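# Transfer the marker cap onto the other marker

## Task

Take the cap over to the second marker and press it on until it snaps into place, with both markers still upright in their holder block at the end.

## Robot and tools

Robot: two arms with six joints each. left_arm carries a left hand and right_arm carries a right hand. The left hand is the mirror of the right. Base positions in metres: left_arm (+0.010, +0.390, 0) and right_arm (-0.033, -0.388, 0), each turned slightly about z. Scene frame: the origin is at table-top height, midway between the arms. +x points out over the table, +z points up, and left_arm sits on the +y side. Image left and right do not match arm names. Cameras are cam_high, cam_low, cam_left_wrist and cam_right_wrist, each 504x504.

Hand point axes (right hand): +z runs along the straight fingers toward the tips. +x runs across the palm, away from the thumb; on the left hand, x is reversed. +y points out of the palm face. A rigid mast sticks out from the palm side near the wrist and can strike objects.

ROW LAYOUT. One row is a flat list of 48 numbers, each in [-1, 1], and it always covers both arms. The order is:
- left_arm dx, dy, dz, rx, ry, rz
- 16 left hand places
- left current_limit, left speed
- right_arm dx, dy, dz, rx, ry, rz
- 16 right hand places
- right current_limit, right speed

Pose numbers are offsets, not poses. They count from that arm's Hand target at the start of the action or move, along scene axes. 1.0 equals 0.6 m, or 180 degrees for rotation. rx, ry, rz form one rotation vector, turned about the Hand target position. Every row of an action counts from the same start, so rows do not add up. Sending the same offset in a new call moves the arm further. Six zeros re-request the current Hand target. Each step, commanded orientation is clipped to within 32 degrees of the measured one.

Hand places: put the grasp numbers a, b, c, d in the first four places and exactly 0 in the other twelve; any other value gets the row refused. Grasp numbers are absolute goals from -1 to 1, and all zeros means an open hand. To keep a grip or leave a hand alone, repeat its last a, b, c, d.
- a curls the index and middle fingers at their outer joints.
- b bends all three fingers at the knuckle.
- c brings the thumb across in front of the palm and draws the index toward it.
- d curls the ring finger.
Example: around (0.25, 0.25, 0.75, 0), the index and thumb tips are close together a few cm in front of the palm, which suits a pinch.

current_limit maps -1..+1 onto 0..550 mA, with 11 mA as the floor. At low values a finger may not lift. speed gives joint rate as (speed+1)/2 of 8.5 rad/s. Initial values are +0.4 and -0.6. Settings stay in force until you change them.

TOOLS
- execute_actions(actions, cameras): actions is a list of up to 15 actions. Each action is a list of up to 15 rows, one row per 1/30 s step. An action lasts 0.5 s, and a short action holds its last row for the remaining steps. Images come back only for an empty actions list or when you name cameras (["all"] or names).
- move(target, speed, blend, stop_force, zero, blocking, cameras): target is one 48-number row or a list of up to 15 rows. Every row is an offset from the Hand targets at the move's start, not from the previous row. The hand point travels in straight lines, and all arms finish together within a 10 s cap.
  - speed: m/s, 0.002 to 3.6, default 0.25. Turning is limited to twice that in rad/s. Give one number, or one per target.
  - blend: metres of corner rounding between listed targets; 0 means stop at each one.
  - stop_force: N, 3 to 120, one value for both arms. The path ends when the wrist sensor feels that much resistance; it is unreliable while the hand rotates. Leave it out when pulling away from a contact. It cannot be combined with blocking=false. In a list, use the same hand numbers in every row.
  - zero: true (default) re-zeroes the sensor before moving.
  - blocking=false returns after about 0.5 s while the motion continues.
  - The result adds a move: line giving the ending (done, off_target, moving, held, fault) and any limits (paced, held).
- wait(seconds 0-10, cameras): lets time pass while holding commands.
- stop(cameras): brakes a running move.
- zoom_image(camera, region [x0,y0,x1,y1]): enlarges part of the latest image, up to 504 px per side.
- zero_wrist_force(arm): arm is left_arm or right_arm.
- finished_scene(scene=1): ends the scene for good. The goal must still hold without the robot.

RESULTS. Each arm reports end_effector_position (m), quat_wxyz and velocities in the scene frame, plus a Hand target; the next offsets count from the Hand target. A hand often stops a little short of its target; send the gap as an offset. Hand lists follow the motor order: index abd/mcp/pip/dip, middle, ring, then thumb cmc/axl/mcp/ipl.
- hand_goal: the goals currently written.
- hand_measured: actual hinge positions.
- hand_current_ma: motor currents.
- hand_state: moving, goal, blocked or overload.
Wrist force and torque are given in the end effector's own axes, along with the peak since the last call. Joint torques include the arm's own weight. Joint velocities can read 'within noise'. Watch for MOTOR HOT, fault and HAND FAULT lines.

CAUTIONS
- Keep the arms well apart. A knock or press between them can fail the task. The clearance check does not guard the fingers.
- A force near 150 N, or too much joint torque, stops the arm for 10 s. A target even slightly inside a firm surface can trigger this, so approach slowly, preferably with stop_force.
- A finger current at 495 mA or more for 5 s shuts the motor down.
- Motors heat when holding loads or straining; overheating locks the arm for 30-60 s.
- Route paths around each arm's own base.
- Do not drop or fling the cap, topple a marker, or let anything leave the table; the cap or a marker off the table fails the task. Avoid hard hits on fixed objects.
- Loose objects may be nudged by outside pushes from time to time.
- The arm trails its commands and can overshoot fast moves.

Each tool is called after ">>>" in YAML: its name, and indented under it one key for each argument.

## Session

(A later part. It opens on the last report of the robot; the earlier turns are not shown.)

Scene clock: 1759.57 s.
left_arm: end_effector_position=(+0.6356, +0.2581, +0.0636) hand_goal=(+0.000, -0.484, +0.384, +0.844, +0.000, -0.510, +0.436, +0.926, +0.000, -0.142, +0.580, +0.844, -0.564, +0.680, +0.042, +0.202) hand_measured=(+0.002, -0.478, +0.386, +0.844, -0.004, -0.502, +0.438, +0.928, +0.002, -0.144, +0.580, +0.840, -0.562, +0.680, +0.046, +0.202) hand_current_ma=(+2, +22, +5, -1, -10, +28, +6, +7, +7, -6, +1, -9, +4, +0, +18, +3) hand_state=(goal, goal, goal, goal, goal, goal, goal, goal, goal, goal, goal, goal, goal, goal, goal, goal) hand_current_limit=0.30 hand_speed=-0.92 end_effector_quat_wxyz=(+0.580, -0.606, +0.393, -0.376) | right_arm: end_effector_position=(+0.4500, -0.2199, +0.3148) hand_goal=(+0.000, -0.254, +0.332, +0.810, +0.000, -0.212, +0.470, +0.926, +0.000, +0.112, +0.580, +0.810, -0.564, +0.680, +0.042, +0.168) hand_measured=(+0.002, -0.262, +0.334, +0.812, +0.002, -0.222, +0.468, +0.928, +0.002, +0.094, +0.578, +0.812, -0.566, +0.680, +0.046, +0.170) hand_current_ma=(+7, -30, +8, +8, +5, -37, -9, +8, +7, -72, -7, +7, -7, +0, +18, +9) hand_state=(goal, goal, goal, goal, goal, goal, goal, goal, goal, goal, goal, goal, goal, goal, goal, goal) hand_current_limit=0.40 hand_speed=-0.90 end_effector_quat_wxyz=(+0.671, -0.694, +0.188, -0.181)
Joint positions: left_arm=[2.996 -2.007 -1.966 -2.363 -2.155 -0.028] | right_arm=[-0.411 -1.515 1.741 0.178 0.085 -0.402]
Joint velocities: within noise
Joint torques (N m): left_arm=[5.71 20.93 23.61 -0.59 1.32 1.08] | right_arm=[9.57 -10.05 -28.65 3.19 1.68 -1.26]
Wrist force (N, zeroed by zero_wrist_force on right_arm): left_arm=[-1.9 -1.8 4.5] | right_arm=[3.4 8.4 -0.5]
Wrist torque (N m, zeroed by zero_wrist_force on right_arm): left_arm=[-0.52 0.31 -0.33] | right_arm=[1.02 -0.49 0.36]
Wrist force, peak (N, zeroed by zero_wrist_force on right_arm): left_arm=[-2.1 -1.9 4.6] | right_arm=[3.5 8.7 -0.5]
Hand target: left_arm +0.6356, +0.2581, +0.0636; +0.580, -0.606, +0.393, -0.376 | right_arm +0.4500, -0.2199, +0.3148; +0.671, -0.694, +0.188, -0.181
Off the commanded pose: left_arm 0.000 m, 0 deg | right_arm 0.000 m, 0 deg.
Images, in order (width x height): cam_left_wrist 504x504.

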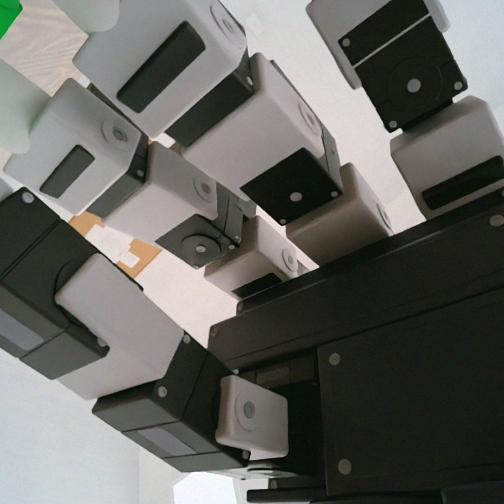

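>>> move:
  target:
    - [0,0,0,0,0,0,0,0.6,0.75,0,0,0,0,0,0,0,0,0,0,0,0,0,0.3,-0.9,0,0,0,0,0,0,0,0.55,0.75,0,0,0,0,0,0,0,0,0,0,0,0,0,0.4,-0.9]
    - [-0.01,0.03,0,0,0,0,0,0.6,0.75,0,0,0,0,0,0,0,0,0,0,0,0,0,0.3,-0.9,0,0,0,0,0,0,0,0.55,0.75,0,0,0,0,0,0,0,0,0,0,0,0,0,0.4,-0.9]
  speed: 0.03
  cameras: []

>>> move:
  target:
    - [0,0,0,0,0,0,0,0.75,0.75,0,0,0,0,0,0,0,0,0,0,0,0,0,0.3,-0.93,0,0,0,0,0,0,0,0.55,0.75,0,0,0,0,0,0,0,0,0,0,0,0,0,0.4,-0.9]
  speed: 0.02
  cameras: ["cam_low","cam_high"]

>>> zoom_image:
  camera: "cam_high"
  region: [328, 325, 364, 361]

>>> zoom_image:
  camera: "cam_low"
  region: [215, 285, 255, 315]

Scene clock: 1763.17 s.
left_arm: end_effector_position=(+0.6297, +0.2760, +0.0636) hand_goal=(+0.000, -0.322, +0.348, +0.820, +0.000, -0.300, +0.460, +0.926, +0.000, +0.038, +0.580, +0.820, -0.564, +0.680, +0.042, +0.178) hand_measured=(+0.002, -0.328, +0.352, +0.822, -0.004, -0.308, +0.458, +0.928, +0.002, +0.024, +0.580, +0.822, -0.562, +0.680, +0.046, +0.180) hand_current_ma=(+2, -22, +8, +7, -8, -25, -7, +7, +7, -53, +1, +7, +4, +0, +17, +9) hand_state=(goal, goal, goal, goal, goal, goal, goal, goal, goal, goal, goal, goal, goal, goal, goal, goal) hand_current_limit=0.30 hand_speed=-0.90 end_effector_quat_wxyz=(+0.580, -0.606, +0.393, -0.376) | right_arm: end_effector_position=(+0.4500, -0.2199, +0.3148) hand_goal=(+0.000, -0.254, +0.332, +0.810, +0.000, -0.212, +0.470, +0.926, +0.000, +0.112, +0.580, +0.810, -0.564, +0.680, +0.042, +0.168) hand_measured=(+0.002, -0.262, +0.334, +0.812, +0.002, -0.222, +0.468, +0.928, +0.002, +0.094, +0.578, +0.812, -0.566, +0.680, +0.046, +0.170) hand_current_ma=(+7, -30, +8, +8, +5, -37, -9, +8, +7, -72, -7, +7, -7, +0, +18, +9) hand_state=(goal, goal, goal, goal, goal, goal, goal, goal, goal, goal, goal, goal, goal, goal, goal, goal) hand_current_limit=0.40 hand_speed=-0.90 end_effector_quat_wxyz=(+0.671, -0.694, +0.188, -0.181)
Joint positions: left_arm=[3.035 -1.983 -2.006 -2.345 -2.116 -0.025] | right_arm=[-0.411 -1.515 1.741 0.178 0.085 -0.402]
Joint torques (N m): left_arm=[7.32 39.7 8.21 3.38 1.68 1.31] | right_arm=[9.88 -9.97 -28.57 3.21 1.32 -1.25]
Wrist force (N, zeroed by zero_wrist_force on right_arm): left_arm=[-1.8 -1.5 4.7] | right_arm=[3.3 8.2 -0.5]
Wrist torque (N m, zeroed by zero_wrist_force on right_arm): left_arm=[-0.55 0.30 -0.31] | right_arm=[1.01 -0.47 0.36]
Wrist force, peak (N, zeroed by zero_wrist_force on right_arm): left_arm=[-1.8 -1.9 4.8] | right_arm=[3.7 8.9 -0.4]
Hand target: left_arm +0.6296, +0.2761, +0.0636; +0.580, -0.606, +0.393, -0.376 | right_arm +0.4500, -0.2199, +0.3148; +0.671, -0.694, +0.188, -0.181
Off the commanded pose: left_arm 0.000 m, 0 deg | right_arm 0.000 m, 0 deg.
move: done
No camera images: "cameras" was empty.

Scene clock: 1764.53 s.
left_arm: end_effector_position=(+0.6296, +0.2761, +0.0636) hand_goal=(+0.000, -0.524, +0.392, +0.850, +0.000, -0.562, +0.430, +0.926, +0.000, -0.188, +0.580, +0.850, -0.564, +0.680, +0.042, +0.208) hand_measured=(+0.002, -0.494, +0.398, +0.852, -0.004, -0.558, +0.432, +0.928, +0.002, -0.190, +0.580, +0.846, -0.562, +0.680, +0.048, +0.208) hand_current_ma=(+2, +113, +18, +3, -8, +10, +6, +7, +7, -5, +1, -9, +3, +0, +20, +3) hand_state=(goal, blocked, goal, goal, goal, goal, goal, goal, goal, goal, goal, goal, goal, goal, goal, goal) hand_current_limit=0.30 hand_speed=-0.93 end_effector_quat_wxyz=(+0.580, -0.606, +0.393, -0.376) | right_arm: end_effector_position=(+0.4500, -0.2199, +0.3148) hand_goal=(+0.000, -0.254, +0.332, +0.810, +0.000, -0.212, +0.470, +0.926, +0.000, +0.112, +0.580, +0.810, -0.564, +0.680, +0.042, +0.168) hand_measured=(+0.002, -0.262, +0.334, +0.812, +0.002, -0.222, +0.468, +0.928, +0.002, +0.094, +0.578, +0.812, -0.566, +0.680, +0.046, +0.170) hand_current_ma=(+7, -30, +8, +8, +5, -37, -9, +8, +7, -72, -7, +7, -7, +0, +18, +9) hand_state=(goal, goal, goal, goal, goal, goal, goal, goal, goal, goal, goal, goal, goal, goal, goal, goal) hand_current_limit=0.40 hand_speed=-0.90 end_effector_quat_wxyz=(+0.671, -0.694, +0.188, -0.181)
Joint positions: left_arm=[3.035 -1.983 -2.006 -2.345 -2.116 -0.025] | right_arm=[-0.411 -1.515 1.741 0.178 0.085 -0.402]
Joint torques (N m): left_arm=[6.15 39.96 6.19 3.18 1.35 1.44] | right_arm=[9.85 -9.93 -29.31 3.23 1.42 -1.34]
Wrist force (N, zeroed by zero_wrist_force on right_arm): left_arm=[-1.6 -2.0 4.8] | right_arm=[3.5 8.6 -0.5]
Wrist torque (N m, zeroed by zero_wrist_force on right_arm): left_arm=[-0.52 0.28 -0.31] | right_arm=[1.07 -0.50 0.38]
Wrist force, peak (N, zeroed by zero_wrist_force on right_arm): left_arm=[-1.9 -2.2 4.7] | right_arm=[3.6 8.8 -0.5]
Hand target: left_arm +0.6296, +0.2761, +0.0636; +0.580, -0.606, +0.393, -0.376 | right_arm +0.4500, -0.2199, +0.3148; +0.671, -0.694, +0.188, -0.181
Off the commanded pose: left_arm 0.000 m, 0 deg | right_arm 0.000 m, 0 deg.
move: done
Images, in order (width x height): cam_high 504x504, cam_low 504x504.

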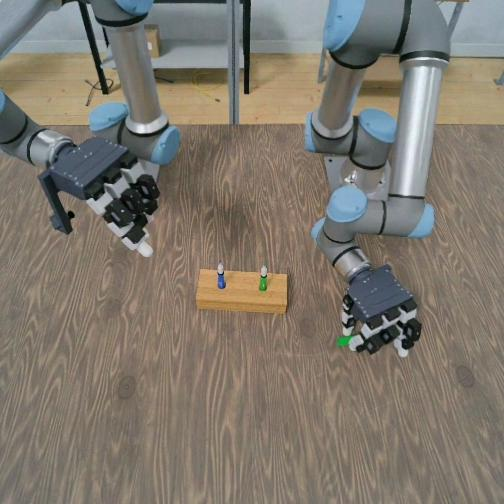

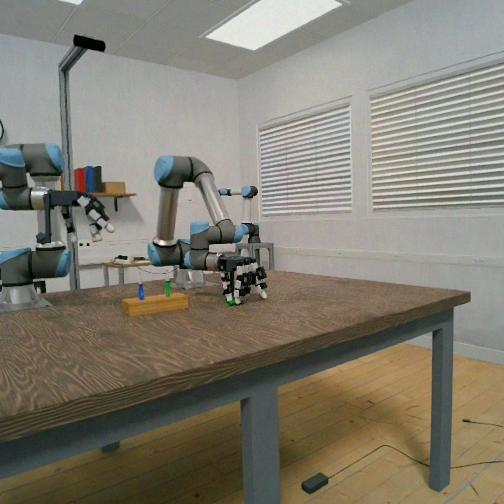

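Scaled by 14.000.

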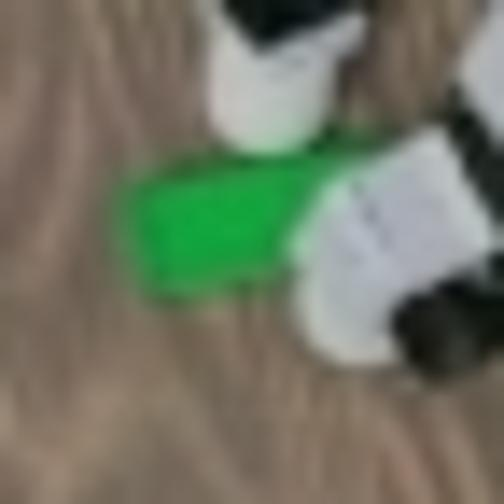

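Scaled by 12.600.

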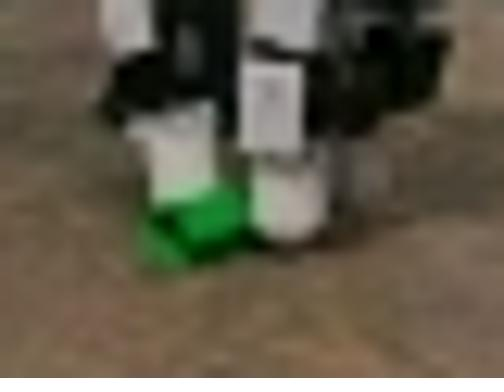

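>>> move:
  target:
    - [0,0,0,0,0,0,0,0.82,0.75,0,0,0,0,0,0,0,0,0,0,0,0,0,0.3,-0.93,0,0,0,0,0,0,0,0.55,0.75,0,0,0,0,0,0,0,0,0,0,0,0,0,0.4,-0.9]
  speed: 0.02
  cameras: ["cam_low","cam_high"]

>>> zoom_image:
  camera: "cam_high"
  region: [328, 325, 364, 361]

>>> zoom_image:
  camera: "cam_low"
  region: [215, 285, 255, 315]

Scene clock: 1765.90 s.
left_arm: end_effector_position=(+0.6296, +0.2761, +0.0636) hand_goal=(+0.000, -0.620, +0.414, +0.864, +0.000, -0.684, +0.416, +0.926, +0.000, -0.292, +0.580, +0.864, -0.564, +0.680, +0.042, +0.222) hand_measured=(+0.002, -0.538, +0.436, +0.872, -0.004, -0.678, +0.420, +0.928, +0.002, -0.292, +0.580, +0.860, -0.562, +0.680, +0.050, +0.224) hand_current_ma=(+2, +357, +77, +27, -8, +21, +11, +7, +7, -2, +1, -8, +3, +0, +32, +7) hand_state=(goal, blocked, blocked, goal, goal, goal, goal, goal, goal, goal, goal, goal, goal, goal, goal, goal) hand_current_limit=0.30 hand_speed=-0.93 end_effector_quat_wxyz=(+0.580, -0.606, +0.393, -0.376) | right_arm: end_effector_position=(+0.4500, -0.2199, +0.3148) hand_goal=(+0.000, -0.254, +0.332, +0.810, +0.000, -0.212, +0.470, +0.926, +0.000, +0.112, +0.580, +0.810, -0.564, +0.680, +0.042, +0.168) hand_measured=(+0.002, -0.262, +0.334, +0.812, +0.002, -0.222, +0.468, +0.928, +0.002, +0.094, +0.578, +0.812, -0.566, +0.680, +0.046, +0.170) hand_current_ma=(+7, -30, +8, +8, +5, -37, -9, +8, +7, -72, -7, +7, -7, +0, +18, +9) hand_state=(goal, goal, goal, goal, goal, goal, goal, goal, goal, goal, goal, goal, goal, goal, goal, goal) hand_current_limit=0.40 hand_speed=-0.90 end_effector_quat_wxyz=(+0.671, -0.694, +0.188, -0.181)
Joint positions: left_arm=[3.035 -1.983 -2.006 -2.345 -2.116 -0.025] | right_arm=[-0.411 -1.515 1.741 0.178 0.085 -0.402]
Joint torques (N m): left_arm=[6.53 38.59 7.54 2.04 1.2 1.23] | right_arm=[9.05 -10.93 -28.4 3.19 1.54 -1.28]
Wrist force (N, zeroed by zero_wrist_force on right_arm): left_arm=[-1.8 -5.3 5.4] | right_arm=[3.6 8.4 -0.4]
Wrist torque (N m, zeroed by zero_wrist_force on right_arm): left_arm=[-0.69 0.28 -0.34] | right_arm=[1.02 -0.52 0.38]
Wrist force, peak (N, zeroed by zero_wrist_force on right_arm): left_arm=[-1.7 -5.3 5.4] | right_arm=[3.4 8.8 -0.4]
Hand target: left_arm +0.6296, +0.2761, +0.0636; +0.580, -0.606, +0.393, -0.376 | right_arm +0.4500, -0.2199, +0.3148; +0.671, -0.694, +0.188, -0.181
Off the commanded pose: left_arm 0.000 m, 0 deg | right_arm 0.000 m, 0 deg.
move: done
Images, in order (width x height): cam_high 504x504, cam_low 504x504.

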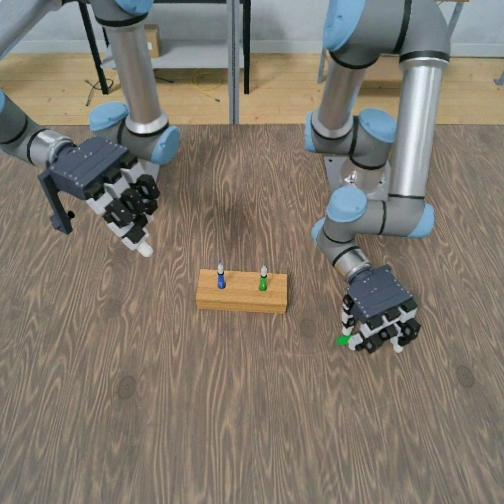

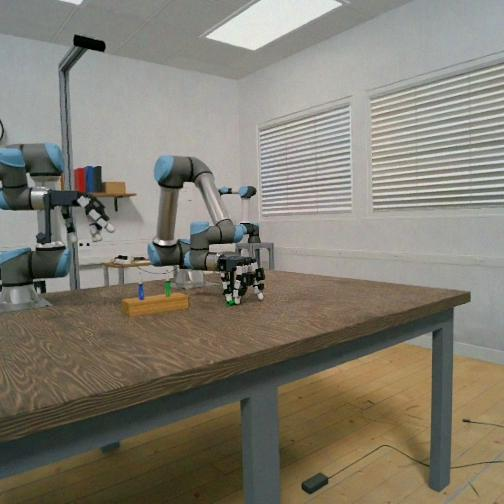

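Scaled by 14.000.

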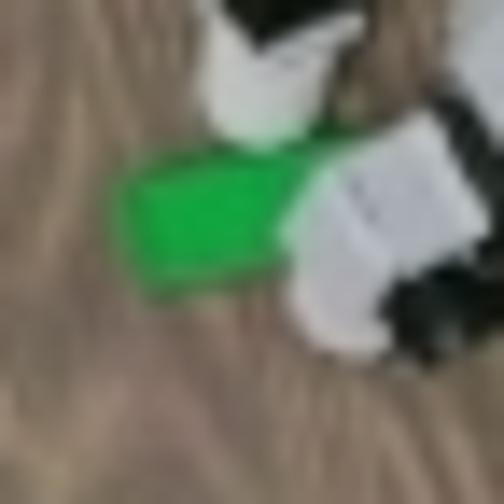

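Scaled by 12.600.

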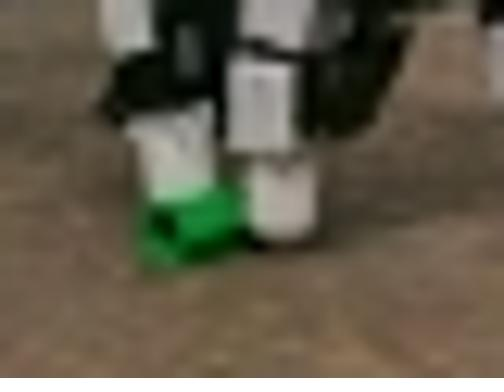

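>>> move:
  target: [0,0,0.0025,0,0,0, 0,0.82,0.75,0,0,0,0,0,0,0,0,0,0,0,0,0, 0.3,-0.93, 0,0,0,0,0,0, 0,0.55,0.75,0,0,0,0,0,0,0,0,0,0,0,0,0, 0.4,-0.9]
  speed: 0.02
  cameras: ["cam_high","cam_low"]

Scene clock: 1770.27 s.
left_arm: end_effector_position=(+0.6296, +0.2761, +0.0650) hand_goal=(+0.000, -0.620, +0.414, +0.864, +0.000, -0.684, +0.416, +0.926, +0.000, -0.292, +0.580, +0.864, -0.564, +0.680, +0.042, +0.222) hand_measured=(+0.002, -0.554, +0.436, +0.872, -0.004, -0.678, +0.420, +0.928, +0.002, -0.292, +0.580, +0.860, -0.566, +0.680, +0.062, +0.230) hand_current_ma=(+2, +287, +77, +27, -8, +21, +11, +7, +7, -2, +1, -8, -7, +0, +94, +34) hand_state=(goal, blocked, blocked, goal, goal, goal, goal, goal, goal, goal, goal, goal, goal, goal, blocked, goal) hand_current_limit=0.30 hand_speed=-0.93 end_effector_quat_wxyz=(+0.580, -0.606, +0.393, -0.376) | right_arm: end_effector_position=(+0.4500, -0.2199, +0.3148) hand_goal=(+0.000, -0.254, +0.332, +0.810, +0.000, -0.212, +0.470, +0.926, +0.000, +0.112, +0.580, +0.810, -0.564, +0.680, +0.042, +0.168) hand_measured=(+0.002, -0.262, +0.334, +0.812, +0.002, -0.222, +0.468, +0.928, +0.002, +0.094, +0.578, +0.812, -0.566, +0.680, +0.046, +0.170) hand_current_ma=(+7, -30, +8, +8, +5, -37, -9, +8, +7, -72, -7, +7, -7, +0, +18, +9) hand_state=(goal, goal, goal, goal, goal, goal, goal, goal, goal, goal, goal, goal, goal, goal, goal, goal) hand_current_limit=0.40 hand_speed=-0.90 end_effector_quat_wxyz=(+0.671, -0.694, +0.188, -0.181)
Joint positions: left_arm=[3.035 -1.98 -2.005 -2.349 -2.116 -0.025] | right_arm=[-0.411 -1.515 1.741 0.178 0.085 -0.402]
Joint torques (N m): left_arm=[4.96 40.4 25.04 -0.8 1 1.31] | right_arm=[9.83 -10.14 -28.43 3.25 1.43 -1.32]
Wrist force (N, zeroed by zero_wrist_force on right_arm): left_arm=[-1.8 -1.4 4.3] | right_arm=[3.6 8.3 -0.5]
Wrist torque (N m, zeroed by zero_wrist_force on right_arm): left_arm=[-0.43 0.30 -0.32] | right_arm=[1.02 -0.52 0.38]
Wrist force, peak (N, zeroed by zero_wrist_force on right_arm): left_arm=[-1.9 -5.4 5.5] | right_arm=[3.9 8.7 -0.6]
Hand target: left_arm +0.6296, +0.2761, +0.0651; +0.580, -0.606, +0.393, -0.376 | right_arm +0.4500, -0.2199, +0.3148; +0.671, -0.694, +0.188, -0.181
Off the commanded pose: left_arm 0.000 m, 0 deg | right_arm 0.000 m, 0 deg.
move: done
Images, in order (width x height): cam_high 504x504, cam_low 504x504.

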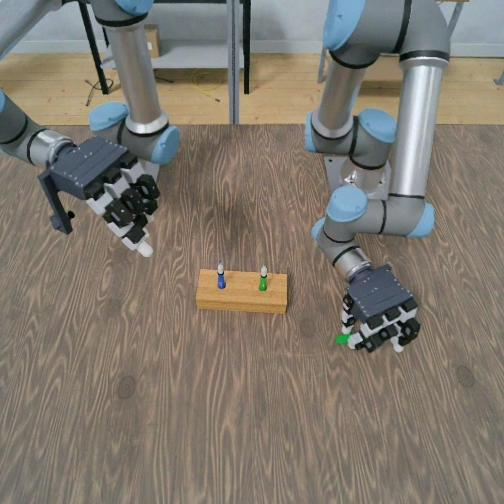

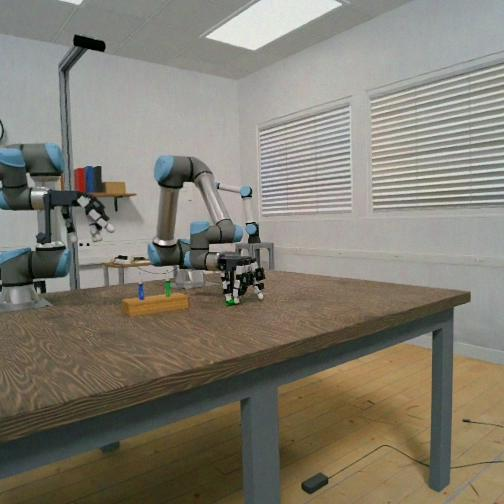

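>>> move:
  target:
    - [0,0,0,0,0,0, 0,0.9,0.75,0,0,0,0,0,0,0,0,0,0,0,0,0, 0.5,-0.93, 0,0,0,0,0,0, 0,0.55,0.75,0,0,0,0,0,0,0,0,0,0,0,0,0, 0.4,-0.9]
  speed: 0.02

>>> zoom_image:
  camera: "cam_high"
  region: [310, 260, 440, 390]

Scene clock: 1771.60 s.
left_arm: end_effector_position=(+0.6296, +0.2761, +0.0651) hand_goal=(+0.000, -0.728, +0.438, +0.880, +0.000, -0.824, +0.400, +0.926, +0.000, -0.412, +0.580, +0.880, -0.564, +0.680, +0.042, +0.238) hand_measured=(+0.002, -0.598, +0.464, +0.890, -0.004, -0.814, +0.404, +0.928, +0.002, -0.412, +0.580, +0.878, -0.568, +0.680, +0.070, +0.250) hand_current_ma=(+5, +412, +95, +35, -8, +33, +13, +7, +7, +2, +1, -8, -13, +0, +136, +51) hand_state=(goal, blocked, blocked, goal, goal, goal, goal, goal, goal, goal, goal, goal, goal, goal, blocked, goal) hand_current_limit=0.50 hand_speed=-0.93 end_effector_quat_wxyz=(+0.580, -0.606, +0.393, -0.376) | right_arm: end_effector_position=(+0.4500, -0.2199, +0.3148) hand_goal=(+0.000, -0.254, +0.332, +0.810, +0.000, -0.212, +0.470, +0.926, +0.000, +0.112, +0.580, +0.810, -0.564, +0.680, +0.042, +0.168) hand_measured=(+0.002, -0.262, +0.334, +0.812, +0.002, -0.222, +0.468, +0.928, +0.002, +0.094, +0.578, +0.812, -0.566, +0.680, +0.046, +0.170) hand_current_ma=(+7, -30, +8, +8, +5, -37, -9, +8, +7, -72, -7, +7, -7, +0, +18, +9) hand_state=(goal, goal, goal, goal, goal, goal, goal, goal, goal, goal, goal, goal, goal, goal, goal, goal) hand_current_limit=0.40 hand_speed=-0.90 end_effector_quat_wxyz=(+0.671, -0.694, +0.188, -0.181)
Joint positions: left_arm=[3.035 -1.98 -2.005 -2.349 -2.116 -0.025] | right_arm=[-0.411 -1.515 1.741 0.178 0.085 -0.402]
Joint torques (N m): left_arm=[3.98 40.36 25.09 -0.91 1.1 0.92] | right_arm=[9.57 -10.01 -29.08 3.06 1.33 -1.38]
Wrist force (N, zeroed by zero_wrist_force on right_arm): left_arm=[-1.9 -1.7 4.8] | right_arm=[3.4 8.0 -0.5]
Wrist torque (N m, zeroed by zero_wrist_force on right_arm): left_arm=[-0.47 0.33 -0.32] | right_arm=[0.98 -0.50 0.36]
Wrist force, peak (N, zeroed by zero_wrist_force on right_arm): left_arm=[-1.8 -1.6 4.9] | right_arm=[3.8 8.7 -0.4]
Hand target: left_arm +0.6296, +0.2761, +0.0651; +0.580, -0.606, +0.393, -0.376 | right_arm +0.4500, -0.2199, +0.3148; +0.671, -0.694, +0.188, -0.181
Off the commanded pose: left_arm 0.000 m, 0 deg | right_arm 0.000 m, 0 deg.
move: done

Scaled by 3.877.
This view is cut from an older image: the scene may have changed since it was taken.

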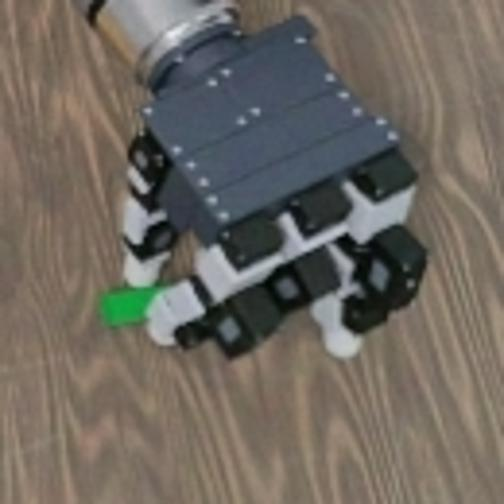

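>>> move:
  target:
    - [0,0,0.0,0,0,0, 0,0.95,0.75,0,0,0,0,0,0,0,0,0,0,0,0,0, 0.6,-0.93, 0,0,0,0,0,0, 0,0.55,0.75,0,0,0,0,0,0,0,0,0,0,0,0,0, 0.4,-0.9]
    - [0,0,0.05,0,0,0, 0,0.95,0.75,0,0,0,0,0,0,0,0,0,0,0,0,0, 0.6,-0.93, 0,0,0,0,0,0, 0,0.55,0.75,0,0,0,0,0,0,0,0,0,0,0,0,0, 0.4,-0.9]
  speed: 0.02
  cameras: ["cam_high","cam_low"]

>>> zoom_image:
  camera: "cam_high"
  region: [310, 260, 440, 390]

>>> zoom_image:
  camera: "cam_low"
  region: [200, 230, 290, 320]

Scene clock: 1774.73 s.
left_arm: end_effector_position=(+0.6296, +0.2761, +0.0950) hand_goal=(+0.000, -0.794, +0.452, +0.890, +0.000, -0.912, +0.390, +0.926, +0.000, -0.488, +0.580, +0.890, -0.564, +0.680, +0.042, +0.248) hand_measured=(+0.002, -0.620, +0.480, +0.902, -0.004, -0.900, +0.396, +0.928, +0.002, -0.486, +0.580, +0.888, -0.570, +0.680, +0.072, +0.260) hand_current_ma=(+6, +440, +103, +38, -8, +41, +16, +7, +7, +4, +1, -8, -15, +0, +150, +57) hand_state=(goal, blocked, blocked, goal, goal, goal, goal, goal, goal, goal, goal, goal, goal, goal, blocked, goal) hand_current_limit=0.60 hand_speed=-0.93 end_effector_quat_wxyz=(+0.580, -0.606, +0.393, -0.376) | right_arm: end_effector_position=(+0.4500, -0.2199, +0.3148) hand_goal=(+0.000, -0.254, +0.332, +0.810, +0.000, -0.212, +0.470, +0.926, +0.000, +0.112, +0.580, +0.810, -0.564, +0.680, +0.042, +0.168) hand_measured=(+0.002, -0.262, +0.334, +0.812, +0.002, -0.222, +0.468, +0.928, +0.002, +0.094, +0.578, +0.812, -0.566, +0.680, +0.046, +0.170) hand_current_ma=(+7, -30, +8, +8, +5, -37, -9, +8, +7, -72, -7, +7, -7, +0, +18, +9) hand_state=(goal, goal, goal, goal, goal, goal, goal, goal, goal, goal, goal, goal, goal, goal, goal, goal) hand_current_limit=0.40 hand_speed=-0.90 end_effector_quat_wxyz=(+0.671, -0.694, +0.188, -0.181)
Joint positions: left_arm=[3.035 -1.924 -1.983 -2.427 -2.116 -0.025] | right_arm=[-0.411 -1.515 1.741 0.178 0.085 -0.402]
Joint torques (N m): left_arm=[0.97 40.04 25.1 -0.88 1 0.8] | right_arm=[9.55 -11.41 -29.59 2.91 1.16 -1.1]
Wrist force (N, zeroed by zero_wrist_force on right_arm): left_arm=[-1.8 -1.8 4.4] | right_arm=[3.7 8.5 -0.3]
Wrist torque (N m, zeroed by zero_wrist_force on right_arm): left_arm=[-0.46 0.32 -0.29] | right_arm=[1.03 -0.53 0.39]
Wrist force, peak (N, zeroed by zero_wrist_force on right_arm): left_arm=[-1.9 -2.2 4.9] | right_arm=[3.8 8.9 -0.4]
Hand target: left_arm +0.6296, +0.2761, +0.0951; +0.580, -0.606, +0.393, -0.376 | right_arm +0.4500, -0.2199, +0.3148; +0.671, -0.694, +0.188, -0.181
Off the commanded pose: left_arm 0.000 m, 0 deg | right_arm 0.000 m, 0 deg.
move: done
Images, in order (width x height): cam_high 504x504, cam_low 504x504.

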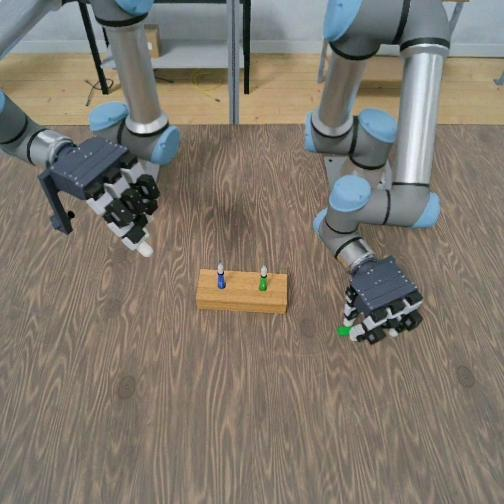

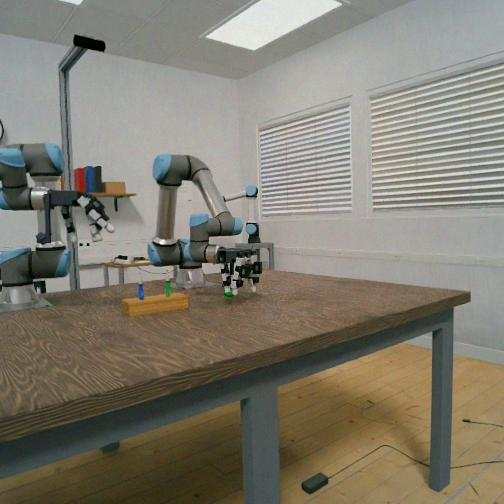

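Scaled by 3.877.

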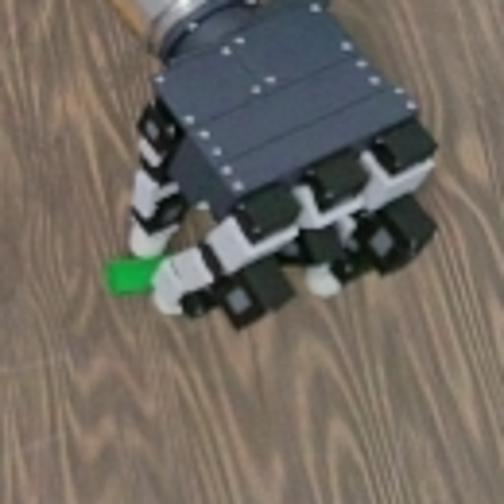

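Scaled by 5.600.

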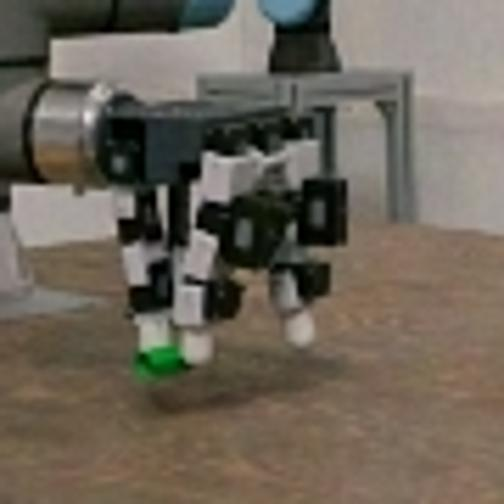

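>>> move:
  target: [0,0,0.3,0,0,0, 0,0.95,0.75,0,0,0,0,0,0,0,0,0,0,0,0,0, 0.6,-0.93, 0,-0.1667,0,0,0,0, 0,0.55,0.75,0,0,0,0,0,0,0,0,0,0,0,0,0, 0.4,-0.9]
  speed: 0.1
  cameras: ["cam_high","cam_low"]

>>> zoom_image:
  camera: "cam_high"
  region: [300, 220, 440, 360]

Scene clock: 1782.37 s.
left_arm: end_effector_position=(+0.6296, +0.2761, +0.2751) hand_goal=(+0.000, -0.794, +0.452, +0.890, +0.000, -0.912, +0.390, +0.926, +0.000, -0.488, +0.580, +0.890, -0.564, +0.680, +0.042, +0.248) hand_measured=(+0.002, -0.620, +0.480, +0.902, -0.004, -0.900, +0.396, +0.928, +0.002, -0.486, +0.580, +0.888, -0.570, +0.680, +0.072, +0.260) hand_current_ma=(+6, +440, +103, +38, -8, +40, +16, +7, +7, +4, +1, -8, -15, +0, +151, +57) hand_state=(goal, blocked, blocked, goal, goal, goal, goal, goal, goal, goal, goal, goal, goal, goal, blocked, goal) hand_current_limit=0.60 hand_speed=-0.93 end_effector_quat_wxyz=(+0.580, -0.606, +0.393, -0.376) | right_arm: end_effector_position=(+0.4500, -0.3199, +0.3149) hand_goal=(+0.000, -0.254, +0.332, +0.810, +0.000, -0.212, +0.470, +0.926, +0.000, +0.112, +0.580, +0.810, -0.564, +0.680, +0.042, +0.168) hand_measured=(+0.002, -0.262, +0.334, +0.812, +0.002, -0.222, +0.468, +0.928, +0.002, +0.094, +0.578, +0.812, -0.566, +0.680, +0.046, +0.170) hand_current_ma=(+7, -29, +8, +8, +5, -36, -9, +8, +7, -72, -7, +7, -7, +0, +18, +9) hand_state=(goal, goal, goal, goal, goal, goal, goal, goal, goal, goal, goal, goal, goal, goal, goal, goal) hand_current_limit=0.40 hand_speed=-0.90 end_effector_quat_wxyz=(+0.672, -0.693, +0.187, -0.182)
Joint positions: left_arm=[3.035 -1.7 -1.738 -2.896 -2.116 -0.025] | right_arm=[-0.636 -1.604 1.817 -0.427 -0.15 0.213]
Joint torques (N m): left_arm=[5.77 35.83 31 -0.83 -1.24 -1.27] | right_arm=[12.57 -27.98 -9.99 -3.06 3.06 1.28]
Wrist force (N, zeroed by zero_wrist_force on right_arm): left_arm=[-2.0 -1.9 4.6] | right_arm=[3.8 8.1 -0.4]
Wrist torque (N m, zeroed by zero_wrist_force on right_arm): left_arm=[-0.48 0.35 -0.28] | right_arm=[0.99 -0.52 0.29]
Wrist force, peak (N, zeroed by zero_wrist_force on right_arm): left_arm=[-2.1 -2.5 4.6] | right_arm=[3.6 8.8 -0.4]
Hand target: left_arm +0.6296, +0.2761, +0.2751; +0.580, -0.606, +0.393, -0.376 | right_arm +0.4500, -0.3199, +0.3148; +0.671, -0.694, +0.188, -0.181
Off the commanded pose: left_arm 0.000 m, 0 deg | right_arm 0.000 m, 0 deg.
move: done
Images, in order (width x height): cam_high 504x504, cam_low 504x504.

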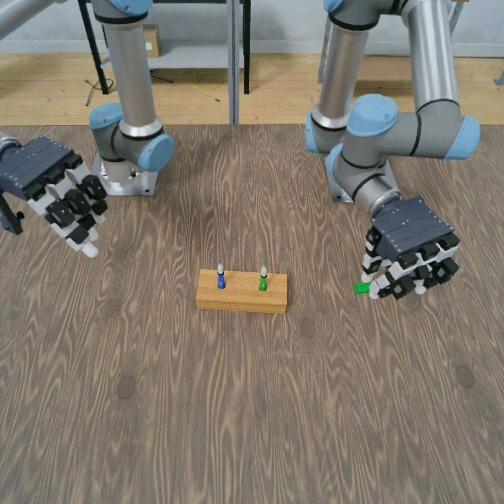

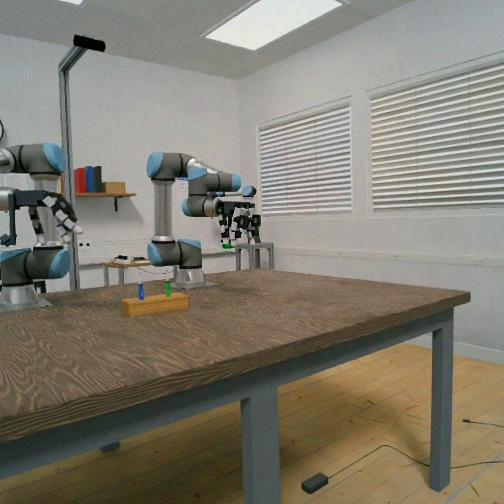

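Scaled by 3.600.

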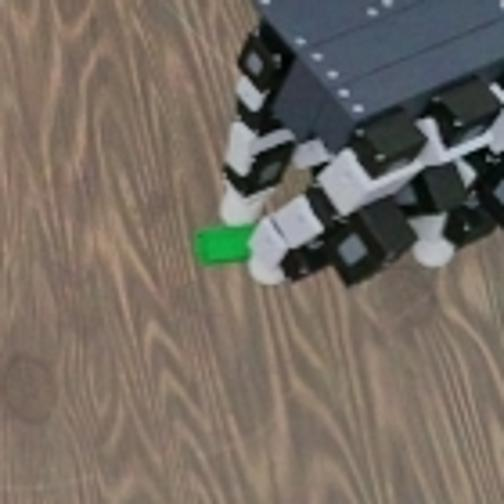

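>>> wait:
  seconds: 0
  cameras: ["cam_low","cam_left_wrist","cam_high"]

>>> zoom_image:
  camera: "cam_low"
  region: [205, 190, 275, 260]

>>> zoom_image:
  camera: "cam_high"
  region: [340, 260, 410, 330]

Scene clock: 1783.70 s.
left_arm: end_effector_position=(+0.6296, +0.2761, +0.2751) hand_goal=(+0.000, -0.794, +0.452, +0.890, +0.000, -0.912, +0.390, +0.926, +0.000, -0.488, +0.580, +0.890, -0.564, +0.680, +0.042, +0.248) hand_measured=(+0.002, -0.620, +0.480, +0.902, -0.004, -0.900, +0.396, +0.928, +0.002, -0.486, +0.580, +0.888, -0.570, +0.680, +0.072, +0.260) hand_current_ma=(+6, +440, +103, +38, -8, +40, +16, +7, +7, +4, +1, -8, -15, +0, +151, +57) hand_state=(goal, blocked, blocked, goal, goal, goal, goal, goal, goal, goal, goal, goal, goal, goal, blocked, goal) hand_current_limit=0.60 hand_speed=-0.93 end_effector_quat_wxyz=(+0.580, -0.606, +0.393, -0.376) | right_arm: end_effector_position=(+0.4500, -0.3199, +0.3149) hand_goal=(+0.000, -0.254, +0.332, +0.810, +0.000, -0.212, +0.470, +0.926, +0.000, +0.112, +0.580, +0.810, -0.564, +0.680, +0.042, +0.168) hand_measured=(+0.002, -0.262, +0.334, +0.812, +0.002, -0.222, +0.468, +0.928, +0.002, +0.094, +0.578, +0.812, -0.566, +0.680, +0.046, +0.170) hand_current_ma=(+7, -29, +8, +8, +5, -36, -9, +8, +7, -72, -7, +7, -7, +0, +18, +9) hand_state=(goal, goal, goal, goal, goal, goal, goal, goal, goal, goal, goal, goal, goal, goal, goal, goal) hand_current_limit=0.40 hand_speed=-0.90 end_effector_quat_wxyz=(+0.672, -0.693, +0.187, -0.182)
Joint positions: left_arm=[3.035 -1.7 -1.738 -2.896 -2.116 -0.025] | right_arm=[-0.636 -1.604 1.817 -0.428 -0.15 0.213]
Joint torques (N m): left_arm=[5.94 34.7 30.75 -0.88 -1.35 -1.43] | right_arm=[12.09 -27.32 -10.19 -3.27 3.05 1.25]
Wrist force (N, zeroed by zero_wrist_force on right_arm): left_arm=[-2.1 -2.0 4.6] | right_arm=[3.7 7.8 -1.0]
Wrist torque (N m, zeroed by zero_wrist_force on right_arm): left_arm=[-0.50 0.36 -0.28] | right_arm=[1.00 -0.50 0.28]
Wrist force, peak (N, zeroed by zero_wrist_force on right_arm): left_arm=[-2.1 -2.0 4.6] | right_arm=[3.7 8.3 -0.9]
Hand target: left_arm +0.6296, +0.2761, +0.2751; +0.580, -0.606, +0.393, -0.376 | right_arm +0.4500, -0.3199, +0.3148; +0.671, -0.694, +0.188, -0.181
Off the commanded pose: left_arm 0.000 m, 0 deg | right_arm 0.000 m, 0 deg.
Images, in order (width x height): cam_high 504x504, cam_low 504x504, cam_left_wrist 504x504.

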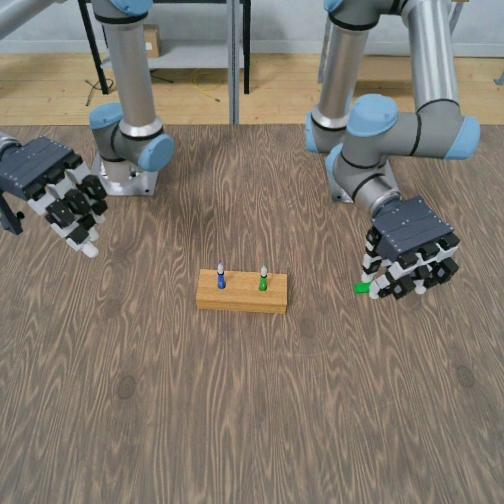

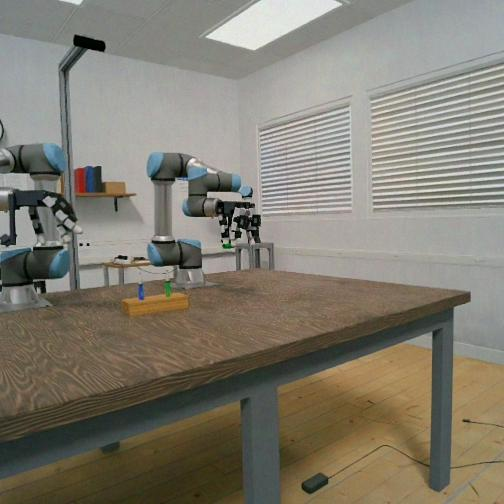

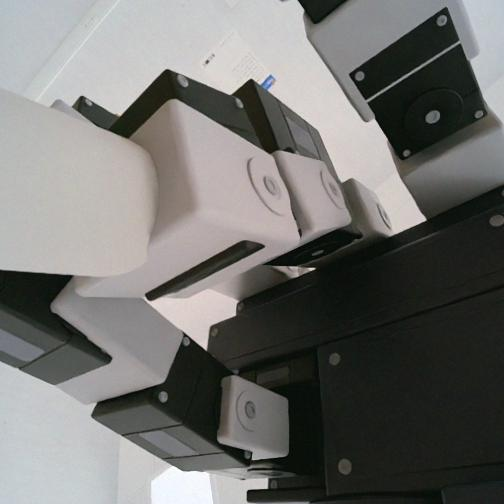

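Scaled by 7.200.

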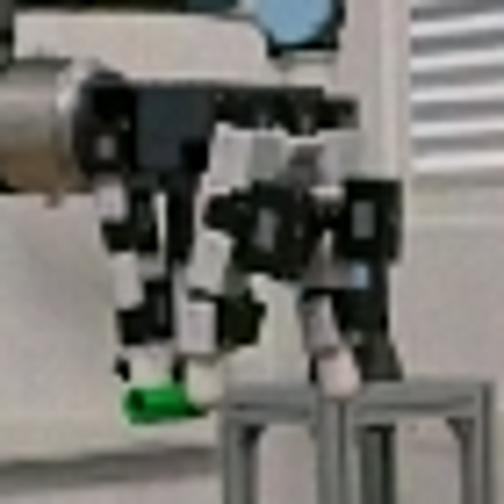

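Scaled by 7.200.

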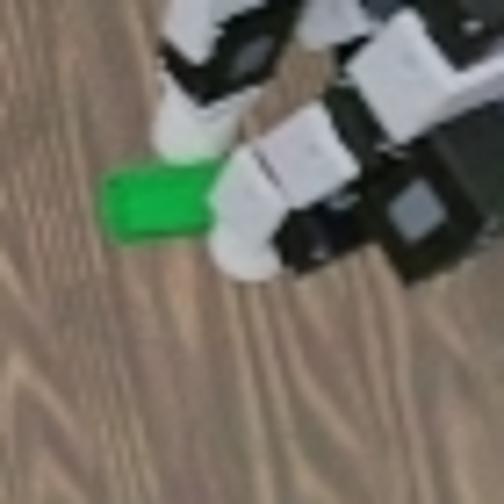

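>>> move:
  target: [-0.3,-0.46,0.0417,0,0,-0.5, 0,0.95,0.75,0,0,0,0,0,0,0,0,0,0,0,0,0, 0.6,-0.93, 0,0,0,0,0,0, 0,0.55,0.75,0,0,0,0,0,0,0,0,0,0,0,0,0, 0.4,-0.9]
  speed: 0.18
  cameras: ["cam_high","cam_low"]

>>> zoom_image:
  camera: "cam_high"
  region: [180, 160, 340, 320]

Scene clock: 1794.80 s.
left_arm: end_effector_position=(+0.4497, +0.0002, +0.3001) hand_goal=(+0.000, -0.794, +0.452, +0.890, +0.000, -0.912, +0.390, +0.926, +0.000, -0.488, +0.580, +0.890, -0.564, +0.680, +0.042, +0.248) hand_measured=(+0.002, -0.620, +0.480, +0.902, -0.004, -0.900, +0.396, +0.928, +0.002, -0.486, +0.580, +0.888, -0.570, +0.680, +0.072, +0.260) hand_current_ma=(+6, +440, +103, +38, -8, +40, +16, +7, +7, +4, +1, -8, -15, +0, +151, +57) hand_state=(goal, blocked, blocked, goal, goal, goal, goal, goal, goal, goal, goal, goal, goal, goal, blocked, goal) hand_current_limit=0.60 hand_speed=-0.93 end_effector_quat_wxyz=(+0.145, -0.150, +0.706, -0.676) end_effector_velocity=(+0.000, -0.001, +0.001) end_effector_angular_velocity=(+0.000, -0.003, -0.005) | right_arm: end_effector_position=(+0.4500, -0.3199, +0.3149) hand_goal=(+0.000, -0.254, +0.332, +0.810, +0.000, -0.212, +0.470, +0.926, +0.000, +0.112, +0.580, +0.810, -0.564, +0.680, +0.042, +0.168) hand_measured=(+0.002, -0.262, +0.334, +0.812, +0.002, -0.222, +0.468, +0.928, +0.002, +0.094, +0.578, +0.812, -0.566, +0.680, +0.046, +0.170) hand_current_ma=(+7, -29, +8, +8, +5, -36, -9, +8, +7, -72, -7, +7, -7, +0, +18, +9) hand_state=(goal, goal, goal, goal, goal, goal, goal, goal, goal, goal, goal, goal, goal, goal, goal, goal) hand_current_limit=0.40 hand_speed=-0.90 end_effector_quat_wxyz=(+0.672, -0.693, +0.187, -0.182)
Joint positions: left_arm=[3.051 -1.602 -1.779 -2.988 -0.532 0.075] | right_arm=[-0.636 -1.604 1.817 -0.428 -0.15 0.213]
Joint velocities: left_arm=[0 -0.002 0.005 -0.001 0.005 0.001] | right_arm=[within noise]
Joint torques (N m): left_arm=[-5.98 11.52 30.89 -1.54 1.59 1.26] | right_arm=[11.32 -27.32 -9.8 -3.15 2.97 1.32]
Wrist force (N, zeroed by zero_wrist_force on right_arm): left_arm=[-1.9 -1.6 4.2] | right_arm=[3.8 8.2 -0.6]
Wrist torque (N m, zeroed by zero_wrist_force on right_arm): left_arm=[-0.40 0.29 -0.28] | right_arm=[1.00 -0.51 0.29]
Wrist force, peak (N, zeroed by zero_wrist_force on right_arm): left_arm=[-1.9 -2.2 4.9] | right_arm=[4.1 8.3 -0.8]
Hand target: left_arm +0.4496, +0.0001, +0.3001; +0.145, -0.150, +0.707, -0.676 | right_arm +0.4500, -0.3199, +0.3149; +0.672, -0.693, +0.187, -0.182
Off the commanded pose: left_arm 0.000 m, 0 deg | right_arm 0.000 m, 0 deg.
move: done
Images, in order (width x height): cam_high 504x504, cam_low 504x504.

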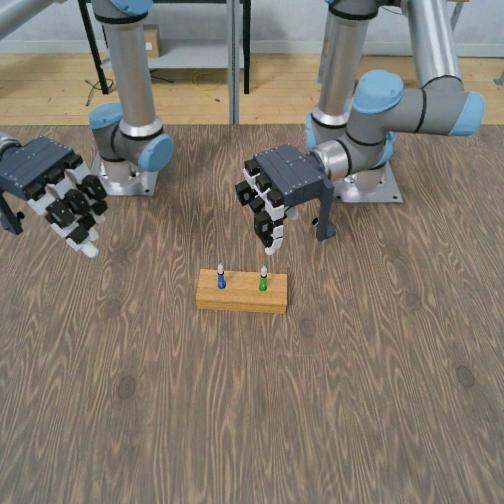

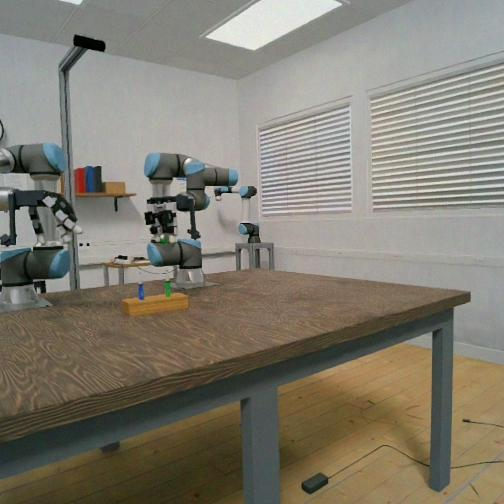

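Scaled by 3.150.

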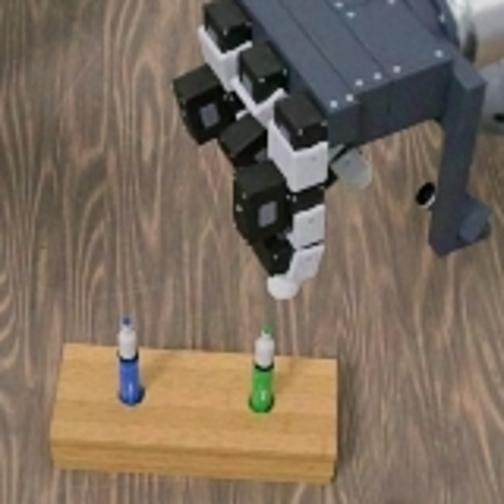

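>>> move:
  target: [-0.0333,-0.0667,-0.05,0.1453,-0.4818,0.0415, 0,0.95,0.75,0,0,0,0,0,0,0,0,0,0,0,0,0, 0.6,-0.93, 0,0,0,0,0,0, 0,0.55,0.75,0,0,0,0,0,0,0,0,0,0,0,0,0, 0.4,-0.9]
  speed: 0.18
  cameras: ["cam_high","cam_low"]

>>> zoom_image:
  camera: "cam_high"
  region: [180, 160, 340, 320]

>>> zoom_image:
  camera: "cam_low"
  region: [120, 210, 220, 310]

Scene clock: 1801.73 s.
left_arm: end_effector_position=(+0.4297, -0.0399, +0.2701) hand_goal=(+0.000, -0.794, +0.452, +0.890, +0.000, -0.912, +0.390, +0.926, +0.000, -0.488, +0.580, +0.890, -0.564, +0.680, +0.042, +0.248) hand_measured=(+0.008, -0.626, +0.482, +0.902, +0.002, -0.912, +0.392, +0.928, +0.002, -0.488, +0.580, +0.888, -0.566, +0.680, +0.076, +0.262) hand_current_ma=(+23, +440, +108, +42, +3, +2, +6, +7, +7, +1, +1, -8, -3, +0, +167, +64) hand_state=(goal, blocked, blocked, goal, goal, goal, goal, goal, goal, goal, goal, goal, goal, goal, blocked, goal) hand_current_limit=0.60 hand_speed=-0.93 end_effector_quat_wxyz=(+0.652, +0.343, +0.527, -0.423) | right_arm: end_effector_position=(+0.4500, -0.3199, +0.3149) hand_goal=(+0.000, -0.254, +0.332, +0.810, +0.000, -0.212, +0.470, +0.926, +0.000, +0.112, +0.580, +0.810, -0.564, +0.680, +0.042, +0.168) hand_measured=(+0.002, -0.262, +0.334, +0.812, +0.002, -0.222, +0.468, +0.928, +0.002, +0.094, +0.578, +0.812, -0.566, +0.680, +0.046, +0.170) hand_current_ma=(+7, -29, +8, +8, +5, -36, -9, +8, +7, -72, -7, +7, -7, +0, +18, +9) hand_state=(goal, goal, goal, goal, goal, goal, goal, goal, goal, goal, goal, goal, goal, goal, goal, goal) hand_current_limit=0.40 hand_speed=-0.90 end_effector_quat_wxyz=(+0.672, -0.693, +0.187, -0.182)
Joint positions: left_arm=[2.747 -1.568 -2.256 -2.177 -0.853 1.383] | right_arm=[-0.636 -1.604 1.817 -0.428 -0.15 0.213]
Joint torques (N m): left_arm=[-5.8 6.64 9.8 4.09 -2.04 1.77] | right_arm=[11.32 -26.84 -9.99 -3.28 2.73 1.25]
Wrist force (N, zeroed by zero_wrist_force on right_arm): left_arm=[-4.4 0.3 5.5] | right_arm=[3.6 8.0 -0.5]
Wrist torque (N m, zeroed by zero_wrist_force on right_arm): left_arm=[-0.82 0.05 -0.92] | right_arm=[0.99 -0.49 0.28]
Wrist force, peak (N, zeroed by zero_wrist_force on right_arm): left_arm=[-4.5 0.4 5.9] | right_arm=[3.8 8.4 -0.7]
Hand target: left_arm +0.4297, -0.0399, +0.2701; +0.652, +0.343, +0.527, -0.423 | right_arm +0.4500, -0.3199, +0.3149; +0.672, -0.693, +0.187, -0.182
Off the commanded pose: left_arm 0.000 m, 0 deg | right_arm 0.000 m, 0 deg.
move: done
Images, in order (width x height): cam_high 504x504, cam_low 504x504.

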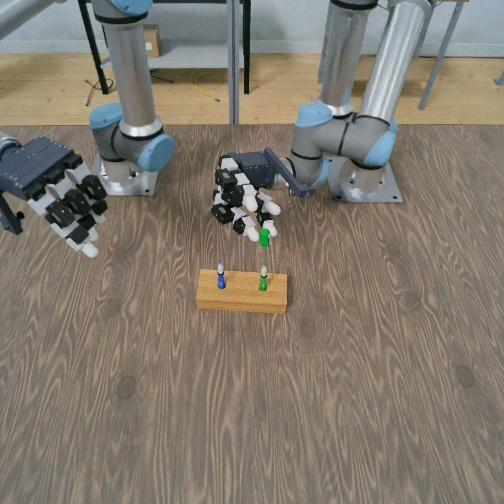

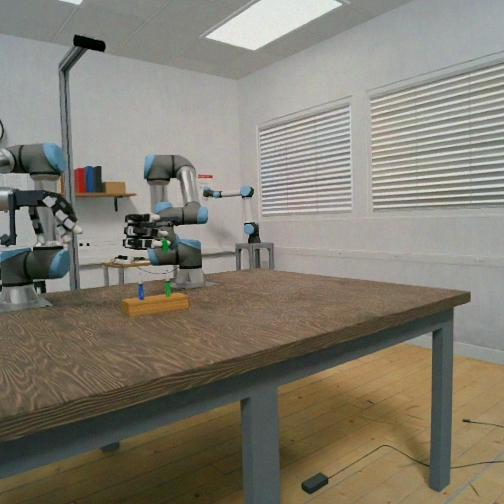

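Scaled by 3.150.

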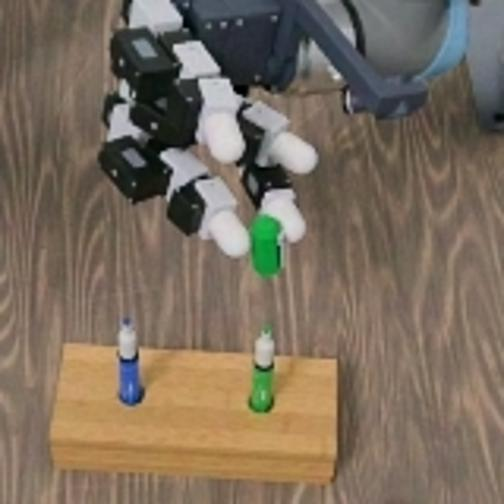

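Scaled by 5.040.

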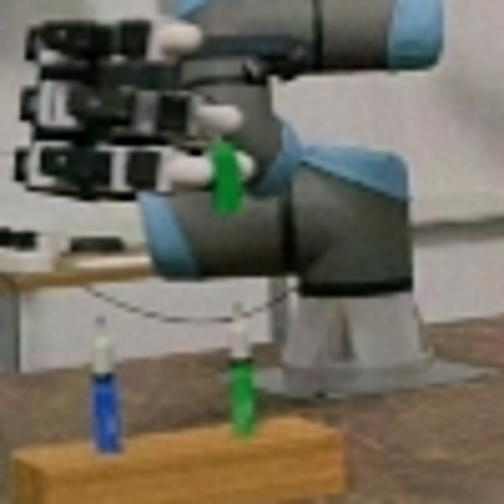

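>>> zoom_image:
  camera: "cam_high"
  region: [240, 220, 300, 300]

>>> zoom_image:
  camera: "cam_low"
  region: [140, 230, 190, 305]

Scaled by 6.300.

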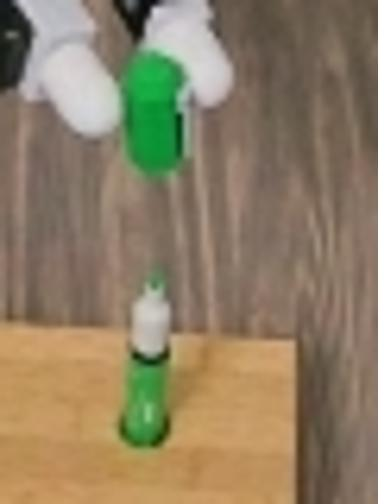

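Scaled by 6.720.

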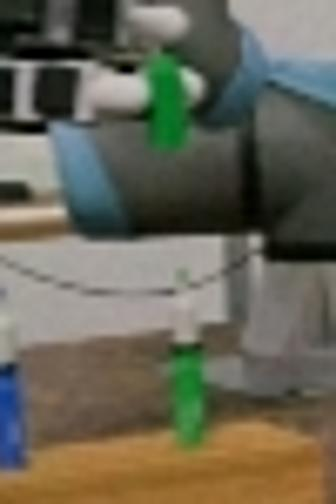

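>>> zoom_image:
  camera: "cam_low"
  region: [150, 230, 180, 260]

>>> zoom_image:
  camera: "cam_high"
  region: [250, 220, 282, 252]

Scaled by 16.800.

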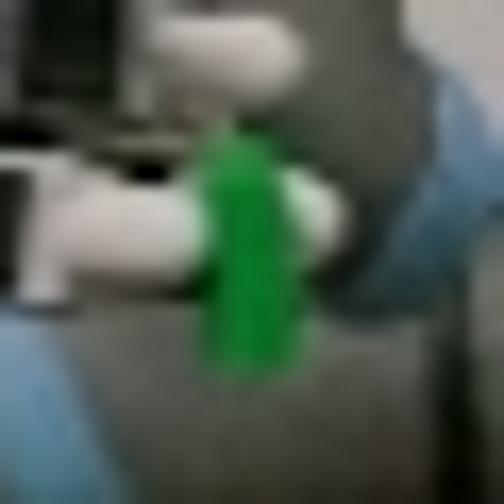

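Scaled by 15.750.

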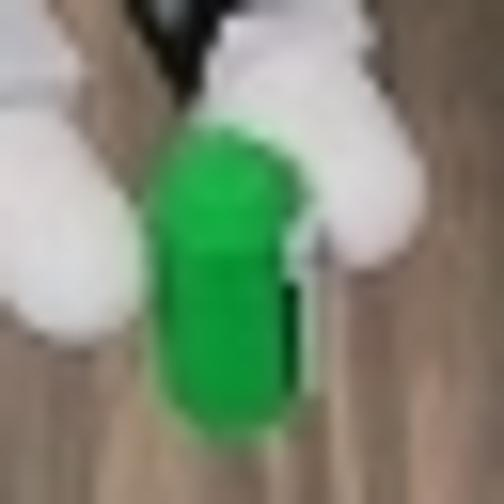

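>>> zoom_image:
  camera: "cam_low"
  region: [115, 220, 215, 320]

Scaled by 5.040.

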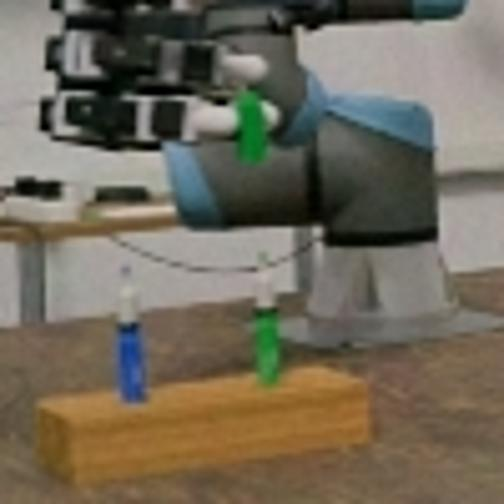

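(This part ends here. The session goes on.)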